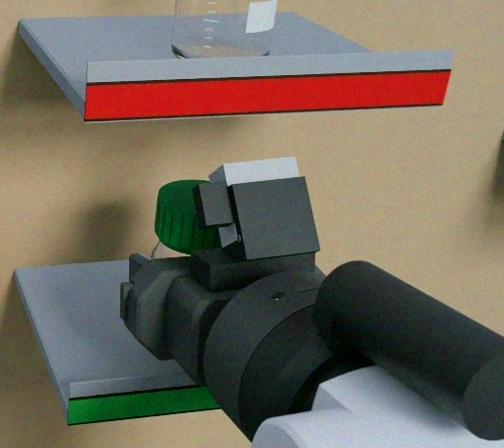

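{"api": "move", "payload": {"target": {"side": "right", "x": 0.005, "y": 0.55, "z": 1.2065, "quat_wxyz": [0, 0, 0.65606, -0.75472]}, "min_time_s": 0.3}}

{"api": "move", "payload": {"target": {"side": "right", "x": 0.005, "y": 0.55, "z": 1.2045, "quat_wxyz": [0, 0, 0.65606, -0.75472]}, "min_time_s": 0.3}}

Scene clock: 204.03 s.
Joint torques (N m): left_arm=[-3.12 10.58 -0.09 -0.32 -0.09 -0.5 0.22] | right_arm=[-11.04 -1.35 2.08 -4.34 -0.35 0.34 -0.14]
External joint torques (N m): left_arm=[-0.13 0.25 -0.71 0.23 -0.13 -0.08 0.22] | right_arm=[5.72 1.39 2.87 4.79 -0.56 2.34 -0.13]
Wrist force (N): left_arm=[0.0 -1.0 -4.7] | right_arm=[1.5 -5.7 -1.0]
Wrist torque (N m): left_arm=[-0.09 0.07 -0.03] | right_arm=[-0.36 0.17 0.11]
Wrist force, peak (N): left_arm=[0.0 -1.2 -4.7] | right_arm=[1.3 -8.4 -1.8]
move: done
base_odometry: x=+3.560 y=-0.086 heading=-1.619
lidar_m: 2.51 0.95 0.69 0.66 0.69 0.97 1.15 1.70 2.22 5.18 3.23 2.79
base_status: not commanded
joint_positions: torso_squat_rad=+0.350 torso_shift_rad=+0.000 torso_pitch_rad=+0.000 torso_yaw_rad=+1.500 left_shoulder_pitch_rad=-0.048 left_shoulder_roll_rad=+0.350 left_shoulder_yaw_rad=-0.029 left_elbow_rad=-0.126 left_forearm_roll_rad=+0.039 left_wrist_pitch_rad=+0.009 left_hand_roll_rad=-0.012 left_gripper_m=+0.100 right_shoulder_pitch_rad=-0.402 right_shoulder_roll_rad=-0.079 right_shoulder_yaw_rad=-0.058 right_elbow_rad=-1.956 right_forearm_roll_rad=-0.038 right_wrist_pitch_rad=+0.905 right_hand_roll_rad=+1.520 right_gripper_m=+0.055 head_pan_rad=-0.100 head_tilt_rad=+0.500
joint_status: all done
wheel_motors_off: 0
motor_effort: left_wheel=-6(7) right_wheel=+6(7)
contact_limits: right_gripper_m 450 mA
chest: x=-0.2280 y=-0.0002 z=+1.2475 quat_wxyz=(+0.732, +0.000, +0.000, +0.681) (m; base frame)
left_hand: x=-0.6988 y=+0.1298 z=+0.6140 quat_wxyz=(+0.729, +0.181, +0.058, +0.658) (m; base frame)
right_hand: x=+0.0051 y=+0.5500 z=+1.2079 quat_wxyz=(+0.000, +0.000, -0.657, +0.754) (m; base frame)
right_hand_status: reached (checked arc, planned for 0.3 s): 1 mm and 0.2 deg off.
pictures: none

Scene clock: 204.67 s.
Joint torques (N m): left_arm=[-2.59 10.65 -0.02 -0.19 -0.12 -0.35 0.18] | right_arm=[-5.88 -0.3 2.71 -1.55 -0.54 2.18 -0.15]
External joint torques (N m): left_arm=[0.4 0.33 -0.64 0.36 -0.15 0.08 0.19] | right_arm=[10.86 2.42 3.49 7.61 -0.76 4.18 -0.15]
Wrist force (N): left_arm=[-0.1 -1.1 -4.4] | right_arm=[0.2 -13.4 -0.8]
Wrist torque (N m): left_arm=[-0.12 0.08 -0.03] | right_arm=[-0.33 0.08 0.16]
Wrist force, peak (N): left_arm=[0.2 -0.9 -4.8] | right_arm=[0.7 -14.0 -0.6]
move: done
base_odometry: x=+3.560 y=-0.086 heading=-1.619
lidar_m: 2.51 0.94 0.69 0.66 0.69 0.97 1.15 1.69 2.21 5.18 3.23 2.79
base_status: not commanded
joint_positions: torso_squat_rad=+0.350 torso_shift_rad=+0.000 torso_pitch_rad=+0.000 torso_yaw_rad=+1.500 left_shoulder_pitch_rad=-0.048 left_shoulder_roll_rad=+0.350 left_shoulder_yaw_rad=-0.029 left_elbow_rad=-0.126 left_forearm_roll_rad=+0.039 left_wrist_pitch_rad=+0.009 left_hand_roll_rad=-0.012 left_gripper_m=+0.100 right_shoulder_pitch_rad=-0.399 right_shoulder_roll_rad=-0.079 right_shoulder_yaw_rad=-0.056 right_elbow_rad=-1.954 right_forearm_roll_rad=-0.038 right_wrist_pitch_rad=+0.897 right_hand_roll_rad=+1.521 right_gripper_m=+0.055 head_pan_rad=-0.100 head_tilt_rad=+0.500
joint_status: all done
wheel_motors_off: 0
motor_effort: left_wheel=-6(7) right_wheel=+6(7)
contact_limits: right_gripper_m 450 mA
chest: x=-0.2280 y=-0.0003 z=+1.2475 quat_wxyz=(+0.732, +0.000, +0.000, +0.681) (m; base frame)
left_hand: x=-0.6988 y=+0.1298 z=+0.6140 quat_wxyz=(+0.729, +0.181, +0.058, +0.658) (m; base frame)
right_hand: x=+0.0051 y=+0.5500 z=+1.2070 quat_wxyz=(+0.000, +0.000, -0.658, +0.753) (m; base frame)
right_hand_status: reached (checked arc, planned for 0.3 s): 2 mm and 0.3 deg off.
pictures: none

{"api": "move", "payload": {"target": {"side": "right", "x": 0.005, "y": 0.55, "z": 1.2075, "quat_wxyz": [0, 0, 0.65606, -0.75472]}, "min_time_s": 0.3}}

{"api": "move", "payload": {"joints": {"right_gripper_m": 0.1}}}

{"api": "move", "payload": {"target": {"side": "right", "x": 0.005, "y": 0.50, "z": 1.211, "quat_wxyz": [0, 0, 0.65606, -0.75472]}, "min_time_s": 0.5}}

{"api": "move", "payload": {"target": {"side": "right", "x": 0.005, "y": 0.44, "z": 1.215, "quat_wxyz": [0, 0, 0.65606, -0.75472]}, "min_time_s": 0.6, "cameras": ["head_camera", "right_wrist_camera"]}}

Scene clock: 206.70 s.
Joint torques (N m): left_arm=[-3 10.9 -0.12 -0.32 -0.07 -0.32 0.21] | right_arm=[-11.2 -1.74 0.23 -4.67 -0.44 0.18 -0.07]
External joint torques (N m): left_arm=[0 0.57 -0.75 0.23 -0.11 0.11 0.22] | right_arm=[5.55 0.98 1.02 4.48 -0.65 2.18 -0.07]
Wrist force (N): left_arm=[0.3 -0.9 -4.5] | right_arm=[0.4 -3.3 0.3]
Wrist torque (N m): left_arm=[-0.10 0.11 -0.05] | right_arm=[-0.26 0.13 0.09]
Wrist force, peak (N): left_arm=[0.1 -0.8 -4.8] | right_arm=[0.7 -14.5 -0.6]
move: done
base_odometry: x=+3.560 y=-0.086 heading=-1.619
lidar_m: 2.50 0.94 0.68 0.66 0.69 0.97 1.15 1.70 2.22 5.18 3.23 2.79
base_status: not commanded
joint_positions: torso_squat_rad=+0.350 torso_shift_rad=+0.000 torso_pitch_rad=+0.000 torso_yaw_rad=+1.500 left_shoulder_pitch_rad=-0.048 left_shoulder_roll_rad=+0.350 left_shoulder_yaw_rad=-0.029 left_elbow_rad=-0.126 left_forearm_roll_rad=+0.039 left_wrist_pitch_rad=+0.009 left_hand_roll_rad=-0.012 left_gripper_m=+0.100 right_shoulder_pitch_rad=-0.400 right_shoulder_roll_rad=-0.079 right_shoulder_yaw_rad=-0.057 right_elbow_rad=-1.955 right_forearm_roll_rad=-0.038 right_wrist_pitch_rad=+0.896 right_hand_roll_rad=+1.521 right_gripper_m=+0.055 head_pan_rad=-0.100 head_tilt_rad=+0.500
joint_status: all done
wheel_motors_off: 0
motor_effort: left_wheel=-7(7) right_wheel=+7(7)
contact_limits: right_gripper_m 450 mA
chest: x=-0.2280 y=-0.0003 z=+1.2475 quat_wxyz=(+0.732, +0.000, +0.000, +0.681) (m; base frame)
left_hand: x=-0.6988 y=+0.1298 z=+0.6140 quat_wxyz=(+0.729, +0.181, +0.058, +0.658) (m; base frame)
right_hand: x=+0.0050 y=+0.5501 z=+1.2081 quat_wxyz=(+0.000, +0.000, -0.659, +0.752) (m; base frame)
right_hand_status: reached (checked arc, planned for 0.3 s): 1 mm and 0.5 deg off.
pictures: none

Scene clock: 207.70 s.
Joint torques (N m): left_arm=[-2.77 10.63 0.11 -0.39 -0.05 -0.38 0.25] | right_arm=[-14.1 -2.34 0.58 -7.78 0.03 -1.6 -0.23]
External joint torques (N m): left_arm=[0.22 0.31 -0.52 0.16 -0.08 0.05 0.26] | right_arm=[2.64 0.38 1.37 1.38 -0.18 0.4 -0.22]
Wrist force (N): left_arm=[0.0 -1.2 -4.7] | right_arm=[2.9 4.3 -0.2]
Wrist torque (N m): left_arm=[-0.08 0.06 -0.05] | right_arm=[-0.25 0.05 -0.13]
Wrist force, peak (N): left_arm=[0.0 -1.2 -4.7] | right_arm=[3.0 5.6 -0.3]
move: done
base_odometry: x=+3.560 y=-0.086 heading=-1.619
lidar_m: 2.51 0.94 0.69 0.66 0.70 0.96 1.15 1.69 2.23 5.18 3.23 2.78
base_status: not commanded
joint_positions: torso_squat_rad=+0.350 torso_shift_rad=+0.000 torso_pitch_rad=+0.000 torso_yaw_rad=+1.500 left_shoulder_pitch_rad=-0.048 left_shoulder_roll_rad=+0.350 left_shoulder_yaw_rad=-0.029 left_elbow_rad=-0.126 left_forearm_roll_rad=+0.039 left_wrist_pitch_rad=+0.009 left_hand_roll_rad=-0.012 left_gripper_m=+0.100 right_shoulder_pitch_rad=-0.399 right_shoulder_roll_rad=-0.079 right_shoulder_yaw_rad=-0.057 right_elbow_rad=-1.954 right_forearm_roll_rad=-0.038 right_wrist_pitch_rad=+0.897 right_hand_roll_rad=+1.521 right_gripper_m=+0.100 head_pan_rad=-0.100 head_tilt_rad=+0.500
joint_status: all done
wheel_motors_off: 0
motor_effort: left_wheel=-6(7) right_wheel=+6(8)
contact_limits: right_gripper_m 450 mA
chest: x=-0.2280 y=-0.0002 z=+1.2475 quat_wxyz=(+0.732, +0.000, +0.000, +0.681) (m; base frame)
left_hand: x=-0.6988 y=+0.1298 z=+0.6140 quat_wxyz=(+0.729, +0.181, +0.058, +0.658) (m; base frame)
right_hand: x=+0.0051 y=+0.5501 z=+1.2073 quat_wxyz=(+0.000, +0.000, -0.658, +0.753) (m; base frame)
pictures: none

Scene clock: 208.63 s.
Joint torques (N m): left_arm=[-3.03 10.89 -0.17 -0.48 -0.18 -0.43 0.37] | right_arm=[-12.87 -0.91 0.91 -7.78 0.22 -1.99 0.01]
External joint torques (N m): left_arm=[-0.04 0.57 -0.79 0.07 -0.22 0 0.37] | right_arm=[1.21 0.94 1.58 0.83 0.03 0.01 0.01]
Wrist force (N): left_arm=[0.1 -0.7 -4.3] | right_arm=[2.7 4.3 0.4]
Wrist torque (N m): left_arm=[-0.13 0.08 -0.04] | right_arm=[-0.20 0.03 -0.18]
Wrist force, peak (N): left_arm=[0.2 -1.1 -4.7] | right_arm=[4.3 5.9 0.5]
move: done
base_odometry: x=+3.560 y=-0.086 heading=-1.619
lidar_m: 2.51 0.93 0.69 0.66 0.69 0.97 1.15 1.70 2.22 5.18 3.24 2.79
base_status: not commanded
joint_positions: torso_squat_rad=+0.350 torso_shift_rad=+0.000 torso_pitch_rad=+0.000 torso_yaw_rad=+1.500 left_shoulder_pitch_rad=-0.048 left_shoulder_roll_rad=+0.350 left_shoulder_yaw_rad=-0.029 left_elbow_rad=-0.126 left_forearm_roll_rad=+0.039 left_wrist_pitch_rad=+0.009 left_hand_roll_rad=-0.012 left_gripper_m=+0.100 right_shoulder_pitch_rad=-0.266 right_shoulder_roll_rad=-0.066 right_shoulder_yaw_rad=-0.031 right_elbow_rad=-2.184 right_forearm_roll_rad=-0.043 right_wrist_pitch_rad=+1.004 right_hand_roll_rad=+1.531 right_gripper_m=+0.100 head_pan_rad=-0.100 head_tilt_rad=+0.500
joint_status: all done
wheel_motors_off: 0
motor_effort: left_wheel=-7(7) right_wheel=+6(7)
contact_limits: right_gripper_m 450 mA
chest: x=-0.2280 y=-0.0002 z=+1.2475 quat_wxyz=(+0.732, +0.000, +0.000, +0.681) (m; base frame)
left_hand: x=-0.6988 y=+0.1297 z=+0.6140 quat_wxyz=(+0.729, +0.181, +0.058, +0.658) (m; base frame)
right_hand: x=+0.0052 y=+0.5007 z=+1.2112 quat_wxyz=(+0.000, +0.000, -0.656, +0.755) (m; base frame)
right_hand_status: reached (checked arc, planned for 0.6 s): 1 mm and 0.0 deg off.
pictures: none

Scene clock: 209.63 s.
Joint torques (N m): left_arm=[-3.1 10.81 0.1 -0.57 -0.1 -0.45 0.31] | right_arm=[-10.01 -0.53 1.83 -6.9 0.09 -1.91 0.07]
External joint torques (N m): left_arm=[-0.12 0.49 -0.53 -0.02 -0.13 -0.03 0.31] | right_arm=[0.68 0.51 2.38 1.16 -0.07 0.09 0.07]
Wrist force (N): left_arm=[0.1 -1.0 -4.5] | right_arm=[2.9 5.0 -0.4]
Wrist torque (N m): left_arm=[-0.10 0.09 -0.04] | right_arm=[-0.31 0.04 -0.21]
Wrist force, peak (N): left_arm=[-0.3 -1.0 -4.8] | right_arm=[3.8 5.6 0.4]
move: done
base_odometry: x=+3.560 y=-0.086 heading=-1.619
lidar_m: 2.50 0.94 0.69 0.66 0.69 0.96 1.15 1.70 2.22 5.18 3.23 2.78
base_status: not commanded
joint_positions: torso_squat_rad=+0.350 torso_shift_rad=+0.000 torso_pitch_rad=+0.000 torso_yaw_rad=+1.500 left_shoulder_pitch_rad=-0.048 left_shoulder_roll_rad=+0.350 left_shoulder_yaw_rad=-0.029 left_elbow_rad=-0.126 left_forearm_roll_rad=+0.039 left_wrist_pitch_rad=+0.009 left_hand_roll_rad=-0.012 left_gripper_m=+0.100 right_shoulder_pitch_rad=-0.094 right_shoulder_roll_rad=-0.056 right_shoulder_yaw_rad=+0.005 right_elbow_rad=-2.440 right_forearm_roll_rad=-0.052 right_wrist_pitch_rad=+1.096 right_hand_roll_rad=+1.543 right_gripper_m=+0.100 head_pan_rad=-0.100 head_tilt_rad=+0.500
joint_status: all done
wheel_motors_off: 0
motor_effort: left_wheel=-7(8) right_wheel=+6(8)
contact_limits: right_gripper_m 450 mA
chest: x=-0.2280 y=-0.0002 z=+1.2475 quat_wxyz=(+0.732, +0.000, +0.000, +0.681) (m; base frame)
left_hand: x=-0.6988 y=+0.1297 z=+0.6140 quat_wxyz=(+0.729, +0.181, +0.058, +0.658) (m; base frame)
right_hand: x=+0.0052 y=+0.4400 z=+1.2151 quat_wxyz=(+0.000, +0.000, -0.656, +0.755) (m; base frame)
right_hand_status: reached (checked arc, planned for 0.6 s): 0 mm and 0.0 deg off.
pictures: head_camera, right_wrist_camera
camera_calibration:
head_camera: T_world_to_cam=[[0.980621, -0.193873, 0.0282189, 0.190102], [-0.0617171, -0.442394, -0.894695, 1.34917], [0.185941, 0.875615, -0.445786, 0.611556], [0, 0, 0, 1]] pos_world=[-0.216865, 0.0982335, 1.47436]
right_wrist_camera: T_world_to_cam=[[0.998525, -0.00985611, 0.0533835, -0.0704432], [0.0361923, -0.612072, -0.789973, 1.25604], [0.0404606, 0.790741, -0.610813, 0.466188], [0, 0, 0, 1]] pos_world=[0.00601817, 0.399458, 1.28075]

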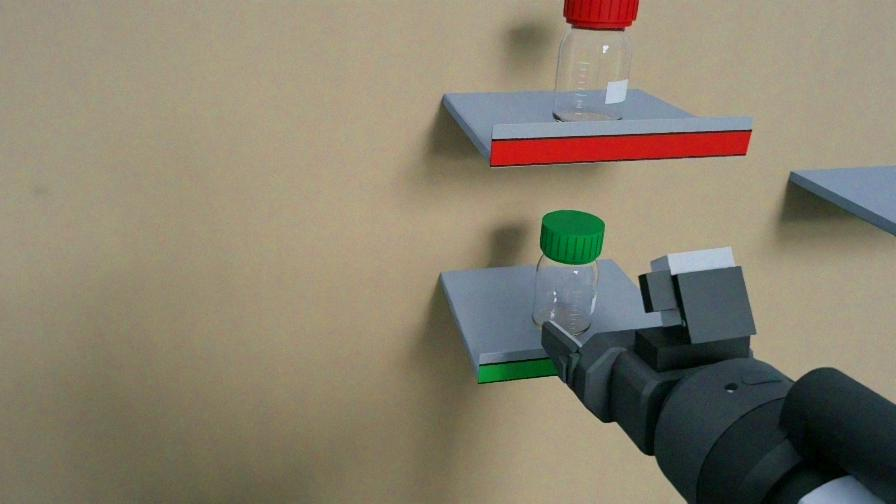

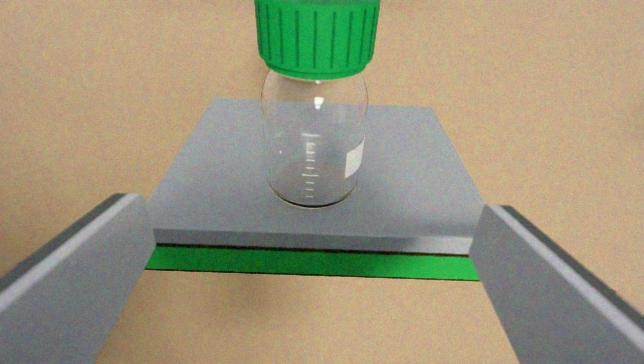

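{"api": "move", "payload": {"target": {"side": "right", "x": 0.004, "y": 0.51, "z": 1.208, "quat_wxyz": [0, 0, 0.65606, -0.75472]}, "min_time_s": 0.5, "cameras": ["right_wrist_camera"]}}

{"api": "move", "payload": {"target": {"side": "right", "x": 0.004, "y": 0.551, "z": 1.206, "quat_wxyz": [0, 0, 0.65606, -0.75472]}, "min_time_s": 0.4, "cameras": ["right_wrist_camera"]}}

{"api": "move", "payload": {"joints": {"right_gripper_m": 0.042}, "cameras": ["right_wrist_camera"]}}

Scene clock: 217.37 s.
Joint torques (N m): left_arm=[-3 10.51 0.08 -0.72 -0.08 -0.33 0.23] | right_arm=[-14.04 -2.4 -1.74 -7.8 0.14 -1.72 -0.33]
External joint torques (N m): left_arm=[-0.01 0.19 -0.54 -0.17 -0.11 0.1 0.23] | right_arm=[0.49 -0.55 -1.14 0.96 -0.05 0.28 -0.32]
Wrist force (N): left_arm=[0.0 -1.2 -4.3] | right_arm=[3.3 4.9 -0.1]
Wrist torque (N m): left_arm=[-0.09 0.06 -0.03] | right_arm=[-0.30 0.10 -0.03]
Wrist force, peak (N): left_arm=[0.0 -0.9 -4.9] | right_arm=[4.6 5.0 -0.8]
move: done
base_odometry: x=+3.560 y=-0.086 heading=-1.619
lidar_m: 2.51 0.94 0.69 0.66 0.70 0.97 1.15 1.69 2.21 5.18 3.24 2.77
base_status: not commanded
joint_positions: torso_squat_rad=+0.350 torso_shift_rad=+0.000 torso_pitch_rad=+0.000 torso_yaw_rad=+1.500 left_shoulder_pitch_rad=-0.048 left_shoulder_roll_rad=+0.350 left_shoulder_yaw_rad=-0.029 left_elbow_rad=-0.126 left_forearm_roll_rad=+0.039 left_wrist_pitch_rad=+0.009 left_hand_roll_rad=-0.012 left_gripper_m=+0.100 right_shoulder_pitch_rad=-0.285 right_shoulder_roll_rad=-0.060 right_shoulder_yaw_rad=-0.034 right_elbow_rad=-2.140 right_forearm_roll_rad=-0.039 right_wrist_pitch_rad=+0.979 right_hand_roll_rad=+1.535 right_gripper_m=+0.100 head_pan_rad=-0.100 head_tilt_rad=+0.500
joint_status: all done
wheel_motors_off: 0
motor_effort: left_wheel=-7(7) right_wheel=+6(7)
contact_limits: right_gripper_m 450 mA
chest: x=-0.2280 y=-0.0002 z=+1.2475 quat_wxyz=(+0.732, +0.000, +0.000, +0.681) (m; base frame)
left_hand: x=-0.6988 y=+0.1298 z=+0.6140 quat_wxyz=(+0.729, +0.181, +0.058, +0.658) (m; base frame)
right_hand: x=+0.0038 y=+0.5100 z=+1.2080 quat_wxyz=(+0.000, +0.000, -0.656, +0.755) (m; base frame)
right_hand_status: reached (checked arc, planned for 0.6 s): 0 mm and 0.0 deg off.
pictures: right_wrist_camera
camera_calibration:
right_wrist_camera: T_world_to_cam=[[0.998535, -0.00912986, 0.0533391, -0.0683643], [0.0365962, -0.612166, -0.789882, 1.29333], [0.0398639, 0.790676, -0.610935, 0.406801], [0, 0, 0, 1]] pos_world=[0.0047166, 0.469459, 1.27375]

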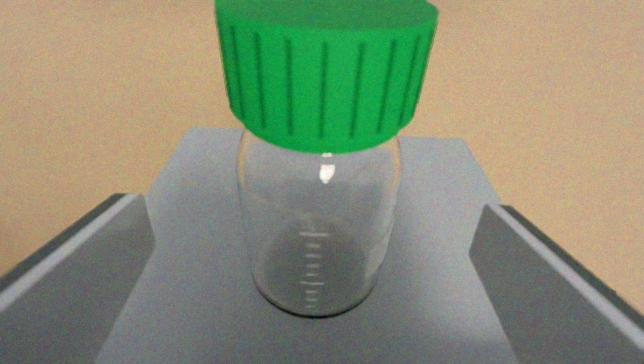

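Scene clock: 218.23 s.
Joint torques (N m): left_arm=[-3.15 10.72 0.08 -0.57 -0.15 -0.36 0.22] | right_arm=[-15.62 -3.33 -1.21 -8.37 0.13 -1.75 -0.01]
External joint torques (N m): left_arm=[-0.17 0.4 -0.54 -0.02 -0.18 0.07 0.22] | right_arm=[1.14 -0.7 -0.52 0.79 -0.07 0.25 0]
Wrist force (N): left_arm=[0.2 -0.8 -4.4] | right_arm=[3.0 4.4 -0.2]
Wrist torque (N m): left_arm=[-0.12 0.09 -0.03] | right_arm=[-0.24 0.07 -0.07]
Wrist force, peak (N): left_arm=[0.2 -0.9 -4.8] | right_arm=[3.7 6.1 -1.0]
move: done
base_odometry: x=+3.560 y=-0.086 heading=-1.619
lidar_m: 2.50 0.94 0.69 0.66 0.70 0.97 1.14 1.70 2.21 5.18 3.24 2.78
base_status: not commanded
joint_positions: torso_squat_rad=+0.350 torso_shift_rad=+0.000 torso_pitch_rad=+0.000 torso_yaw_rad=+1.500 left_shoulder_pitch_rad=-0.048 left_shoulder_roll_rad=+0.350 left_shoulder_yaw_rad=-0.029 left_elbow_rad=-0.126 left_forearm_roll_rad=+0.039 left_wrist_pitch_rad=+0.009 left_hand_roll_rad=-0.012 left_gripper_m=+0.100 right_shoulder_pitch_rad=-0.402 right_shoulder_roll_rad=-0.071 right_shoulder_yaw_rad=-0.059 right_elbow_rad=-1.952 right_forearm_roll_rad=-0.036 right_wrist_pitch_rad=+0.903 right_hand_roll_rad=+1.527 right_gripper_m=+0.100 head_pan_rad=-0.100 head_tilt_rad=+0.500
joint_status: all done
wheel_motors_off: 0
motor_effort: left_wheel=-7(7) right_wheel=+6(7)
contact_limits: right_gripper_m 450 mA
chest: x=-0.2280 y=-0.0002 z=+1.2475 quat_wxyz=(+0.732, +0.000, +0.000, +0.681) (m; base frame)
left_hand: x=-0.6988 y=+0.1297 z=+0.6140 quat_wxyz=(+0.729, +0.181, +0.058, +0.658) (m; base frame)
right_hand: x=+0.0038 y=+0.5504 z=+1.2061 quat_wxyz=(+0.000, +0.000, -0.656, +0.755) (m; base frame)
right_hand_status: reached (checked arc, planned for 0.5 s): 1 mm and 0.0 deg off.
pictures: right_wrist_camera
camera_calibration:
right_wrist_camera: T_world_to_cam=[[0.998538, -0.00932347, 0.0532432, -0.0676682], [0.0363962, -0.61228, -0.789803, 1.31644], [0.0399634, 0.790586, -0.611045, 0.373821], [0, 0, 0, 1]] pos_world=[0.00471683, 0.509858, 1.27175]

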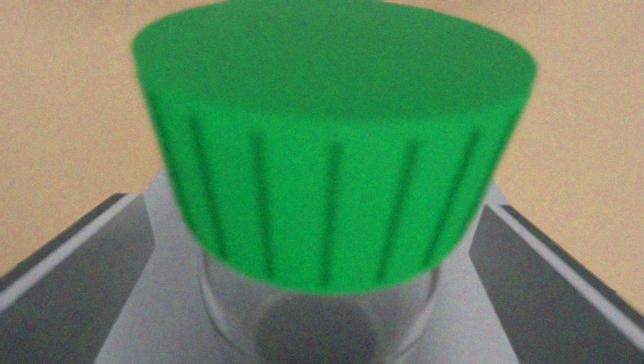

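Scene clock: 219.40 s.
Joint torques (N m): left_arm=[-3.28 10.81 -0.16 -0.51 -0.03 -0.41 0.29] | right_arm=[-16.13 -2.94 -1.08 -8.07 0.09 -1.89 -0.11]
External joint torques (N m): left_arm=[-0.3 0.48 -0.78 0.04 -0.07 0.02 0.3] | right_arm=[0.63 -0.31 -0.4 1.09 -0.12 0.12 -0.1]
Wrist force (N): left_arm=[0.6 -1.3 -4.2] | right_arm=[3.2 4.9 0.1]
Wrist torque (N m): left_arm=[-0.07 0.15 -0.04] | right_arm=[-0.33 0.13 0.01]
Wrist force, peak (N): left_arm=[0.3 -0.8 -4.8] | right_arm=[3.6 5.3 -0.4]
move: off_target
base_odometry: x=+3.560 y=-0.086 heading=-1.619
lidar_m: 2.50 0.95 0.69 0.66 0.69 0.96 1.15 1.69 2.22 5.18 3.23 2.79
base_status: not commanded
joint_positions: torso_squat_rad=+0.350 torso_shift_rad=+0.000 torso_pitch_rad=+0.000 torso_yaw_rad=+1.500 left_shoulder_pitch_rad=-0.048 left_shoulder_roll_rad=+0.350 left_shoulder_yaw_rad=-0.029 left_elbow_rad=-0.126 left_forearm_roll_rad=+0.039 left_wrist_pitch_rad=+0.009 left_hand_roll_rad=-0.012 left_gripper_m=+0.100 right_shoulder_pitch_rad=-0.402 right_shoulder_roll_rad=-0.071 right_shoulder_yaw_rad=-0.059 right_elbow_rad=-1.952 right_forearm_roll_rad=-0.035 right_wrist_pitch_rad=+0.903 right_hand_roll_rad=+1.527 right_gripper_m=+0.055 head_pan_rad=-0.100 head_tilt_rad=+0.500
joint_status: right_gripper_m off_target (ended at +0.055, target +0.042)
wheel_motors_off: 0
motor_effort: left_wheel=-7(8) right_wheel=+6(7)
contact_limits: right_gripper_m 450 mA
chest: x=-0.2280 y=-0.0002 z=+1.2475 quat_wxyz=(+0.732, +0.000, +0.000, +0.681) (m; base frame)
left_hand: x=-0.6988 y=+0.1297 z=+0.6140 quat_wxyz=(+0.729, +0.181, +0.058, +0.658) (m; base frame)
right_hand: x=+0.0038 y=+0.5504 z=+1.2061 quat_wxyz=(+0.000, +0.000, -0.656, +0.755) (m; base frame)
pictures: right_wrist_camera
camera_calibration:
right_wrist_camera: T_world_to_cam=[[0.998538, -0.00932347, 0.0532432, -0.0676682], [0.0363962, -0.61228, -0.789803, 1.31644], [0.0399634, 0.790586, -0.611045, 0.373821], [0, 0, 0, 1]] pos_world=[0.00471683, 0.509858, 1.27175]

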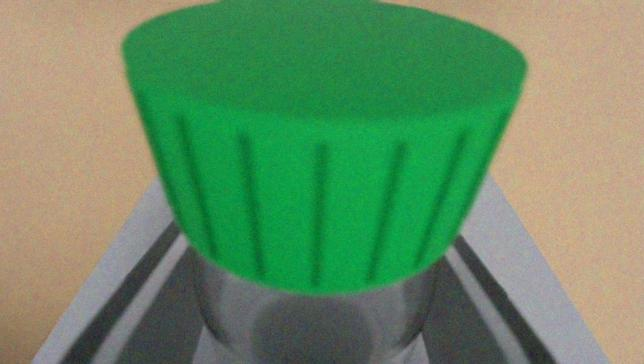

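Now rehearse the improved lower-ledge exit path.

{"api": "move", "payload": {"target": {"side": "right", "x": 0.004, "y": 0.54, "z": 1.234, "quat_wxyz": [0, 0, 0.65606, -0.75472]}, "min_time_s": 0.4}}

{"api": "move", "payload": {"target": {"side": "right", "x": 0.004, "y": 0.51, "z": 1.244, "quat_wxyz": [0, 0, 0.65606, -0.75472]}, "min_time_s": 0.4}}

{"api": "move", "payload": {"target": {"side": "right", "x": 0.004, "y": 0.43, "z": 1.25, "quat_wxyz": [0, 0, 0.65606, -0.75472]}, "min_time_s": 0.5, "cameras": ["head_camera", "right_wrist_camera"]}}

Scene clock: 220.57 s.
Joint torques (N m): left_arm=[-2.96 10.81 0.07 -0.55 -0.21 -0.49 0.23] | right_arm=[-16.95 -4.24 -1.13 -8.19 0.31 -2.35 -0.21]
External joint torques (N m): left_arm=[0.03 0.49 -0.55 0 -0.24 -0.06 0.23] | right_arm=[-0.2 -1.35 -0.39 0.33 0.1 -0.35 -0.2]
Wrist force (N): left_arm=[0.3 -1.1 -4.5] | right_arm=[3.1 6.0 -0.3]
Wrist torque (N m): left_arm=[-0.07 0.12 -0.03] | right_arm=[-0.21 0.12 -0.02]
Wrist force, peak (N): left_arm=[0.3 -1.1 -4.7] | right_arm=[3.7 7.6 -0.9]
move: done
base_odometry: x=+3.560 y=-0.086 heading=-1.619
lidar_m: 2.51 0.93 0.69 0.65 0.69 0.97 1.15 1.69 2.22 5.18 3.24 2.79
base_status: not commanded
joint_positions: torso_squat_rad=+0.350 torso_shift_rad=+0.000 torso_pitch_rad=+0.000 torso_yaw_rad=+1.500 left_shoulder_pitch_rad=-0.048 left_shoulder_roll_rad=+0.350 left_shoulder_yaw_rad=-0.029 left_elbow_rad=-0.126 left_forearm_roll_rad=+0.039 left_wrist_pitch_rad=+0.009 left_hand_roll_rad=-0.012 left_gripper_m=+0.100 right_shoulder_pitch_rad=-0.439 right_shoulder_roll_rad=-0.081 right_shoulder_yaw_rad=-0.071 right_elbow_rad=-2.031 right_forearm_roll_rad=-0.040 right_wrist_pitch_rad=+1.018 right_hand_roll_rad=+1.520 right_gripper_m=+0.055 head_pan_rad=-0.100 head_tilt_rad=+0.500
joint_status: all done
wheel_motors_off: 0
motor_effort: left_wheel=-7(7) right_wheel=+6(7)
contact_limits: right_gripper_m 450 mA
chest: x=-0.2280 y=-0.0002 z=+1.2475 quat_wxyz=(+0.732, +0.000, +0.000, +0.681) (m; base frame)
left_hand: x=-0.6988 y=+0.1297 z=+0.6140 quat_wxyz=(+0.729, +0.181, +0.058, +0.658) (m; base frame)
right_hand: x=+0.0038 y=+0.5400 z=+1.2338 quat_wxyz=(+0.000, +0.000, -0.656, +0.755) (m; base frame)
right_hand_status: reached (checked arc, planned for 0.4 s): 0 mm and 0.0 deg off.
pictures: none

Scene clock: 221.37 s.
Joint torques (N m): left_arm=[-3.15 11.03 0.09 -0.46 -0.12 -0.38 0.4] | right_arm=[-14.81 -2.69 0.58 -7.7 0.04 -2.18 -0.09]
External joint torques (N m): left_arm=[-0.17 0.71 -0.54 0.09 -0.16 0.05 0.4] | right_arm=[0.59 -0.16 1.29 0.24 -0.15 -0.18 -0.09]
Wrist force (N): left_arm=[0.1 -1.1 -4.5] | right_arm=[2.6 6.6 -0.4]
Wrist torque (N m): left_arm=[-0.11 0.10 -0.02] | right_arm=[-0.28 0.01 -0.19]
Wrist force, peak (N): left_arm=[0.1 -0.9 -4.7] | right_arm=[4.0 7.4 -0.9]
move: done
base_odometry: x=+3.560 y=-0.086 heading=-1.619
lidar_m: 2.51 0.94 0.69 0.67 0.69 0.96 1.15 1.69 2.22 5.18 3.23 2.79
base_status: not commanded
joint_positions: torso_squat_rad=+0.350 torso_shift_rad=+0.000 torso_pitch_rad=+0.000 torso_yaw_rad=+1.500 left_shoulder_pitch_rad=-0.048 left_shoulder_roll_rad=+0.350 left_shoulder_yaw_rad=-0.029 left_elbow_rad=-0.126 left_forearm_roll_rad=+0.039 left_wrist_pitch_rad=+0.009 left_hand_roll_rad=-0.012 left_gripper_m=+0.100 right_shoulder_pitch_rad=-0.387 right_shoulder_roll_rad=-0.078 right_shoulder_yaw_rad=-0.064 right_elbow_rad=-2.176 right_forearm_roll_rad=-0.044 right_wrist_pitch_rad=+1.113 right_hand_roll_rad=+1.521 right_gripper_m=+0.055 head_pan_rad=-0.100 head_tilt_rad=+0.500
joint_status: all done
wheel_motors_off: 0
motor_effort: left_wheel=-7(8) right_wheel=+6(7)
contact_limits: right_gripper_m 450 mA
chest: x=-0.2280 y=-0.0002 z=+1.2475 quat_wxyz=(+0.732, +0.000, +0.000, +0.681) (m; base frame)
left_hand: x=-0.6988 y=+0.1297 z=+0.6140 quat_wxyz=(+0.729, +0.181, +0.058, +0.658) (m; base frame)
right_hand: x=+0.0041 y=+0.5101 z=+1.2440 quat_wxyz=(+0.000, +0.000, -0.656, +0.755) (m; base frame)
right_hand_status: reached (checked arc, planned for 0.4 s): 0 mm and 0.0 deg off.
pictures: none

Scene clock: 222.77 s.
Joint torques (N m): left_arm=[-3.38 10.86 0.19 -0.64 -0.02 -0.45 0.29] | right_arm=[-10.66 -1.14 1.63 -6.64 0.04 -2.36 0.01]
External joint torques (N m): left_arm=[-0.4 0.54 -0.44 -0.09 -0.06 -0.02 0.3] | right_arm=[0.65 0.36 2.17 0.18 -0.11 -0.35 0.02]
Wrist force (N): left_arm=[-0.1 -0.8 -4.5] | right_arm=[3.8 6.1 -0.5]
Wrist torque (N m): left_arm=[-0.12 0.06 -0.03] | right_arm=[-0.24 0.20 -0.18]
Wrist force, peak (N): left_arm=[0.0 -1.2 -4.8] | right_arm=[4.5 7.9 0.7]
move: done
base_odometry: x=+3.560 y=-0.086 heading=-1.619
lidar_m: 2.51 0.93 0.69 0.66 0.69 0.96 1.15 1.70 2.22 5.17 3.24 2.79
base_status: not commanded
joint_positions: torso_squat_rad=+0.350 torso_shift_rad=+0.000 torso_pitch_rad=+0.000 torso_yaw_rad=+1.500 left_shoulder_pitch_rad=-0.048 left_shoulder_roll_rad=+0.350 left_shoulder_yaw_rad=-0.029 left_elbow_rad=-0.126 left_forearm_roll_rad=+0.039 left_wrist_pitch_rad=+0.009 left_hand_roll_rad=-0.012 left_gripper_m=+0.100 right_shoulder_pitch_rad=-0.200 right_shoulder_roll_rad=-0.063 right_shoulder_yaw_rad=-0.030 right_elbow_rad=-2.520 right_forearm_roll_rad=-0.055 right_wrist_pitch_rad=+1.277 right_hand_roll_rad=+1.531 right_gripper_m=+0.055 head_pan_rad=-0.100 head_tilt_rad=+0.500
joint_status: all done
wheel_motors_off: 0
motor_effort: left_wheel=-7(8) right_wheel=+6(7)
contact_limits: right_gripper_m 450 mA
chest: x=-0.2280 y=-0.0002 z=+1.2475 quat_wxyz=(+0.732, +0.000, +0.000, +0.681) (m; base frame)
left_hand: x=-0.6988 y=+0.1297 z=+0.6140 quat_wxyz=(+0.729, +0.181, +0.058, +0.658) (m; base frame)
right_hand: x=+0.0042 y=+0.4301 z=+1.2500 quat_wxyz=(+0.000, +0.000, -0.656, +0.755) (m; base frame)
right_hand_status: reached (checked arc, planned for 0.7 s): 0 mm and 0.0 deg off.
pictures: head_camera, right_wrist_camera
camera_calibration:
head_camera: T_world_to_cam=[[0.980622, -0.193864, 0.0282371, 0.190094], [-0.0616971, -0.442398, -0.894694, 1.34922], [0.185941, 0.875615, -0.445786, 0.611469], [0, 0, 0, 1]] pos_world=[-0.216865, 0.0983334, 1.47436]
right_wrist_camera: T_world_to_cam=[[0.998525, -0.00983664, 0.0533866, -0.0715168], [0.0361896, -0.612404, -0.789716, 1.27737], [0.0404624, 0.790483, -0.611145, 0.495908], [0, 0, 0, 1]] pos_world=[0.00511818, 0.389557, 1.31565]

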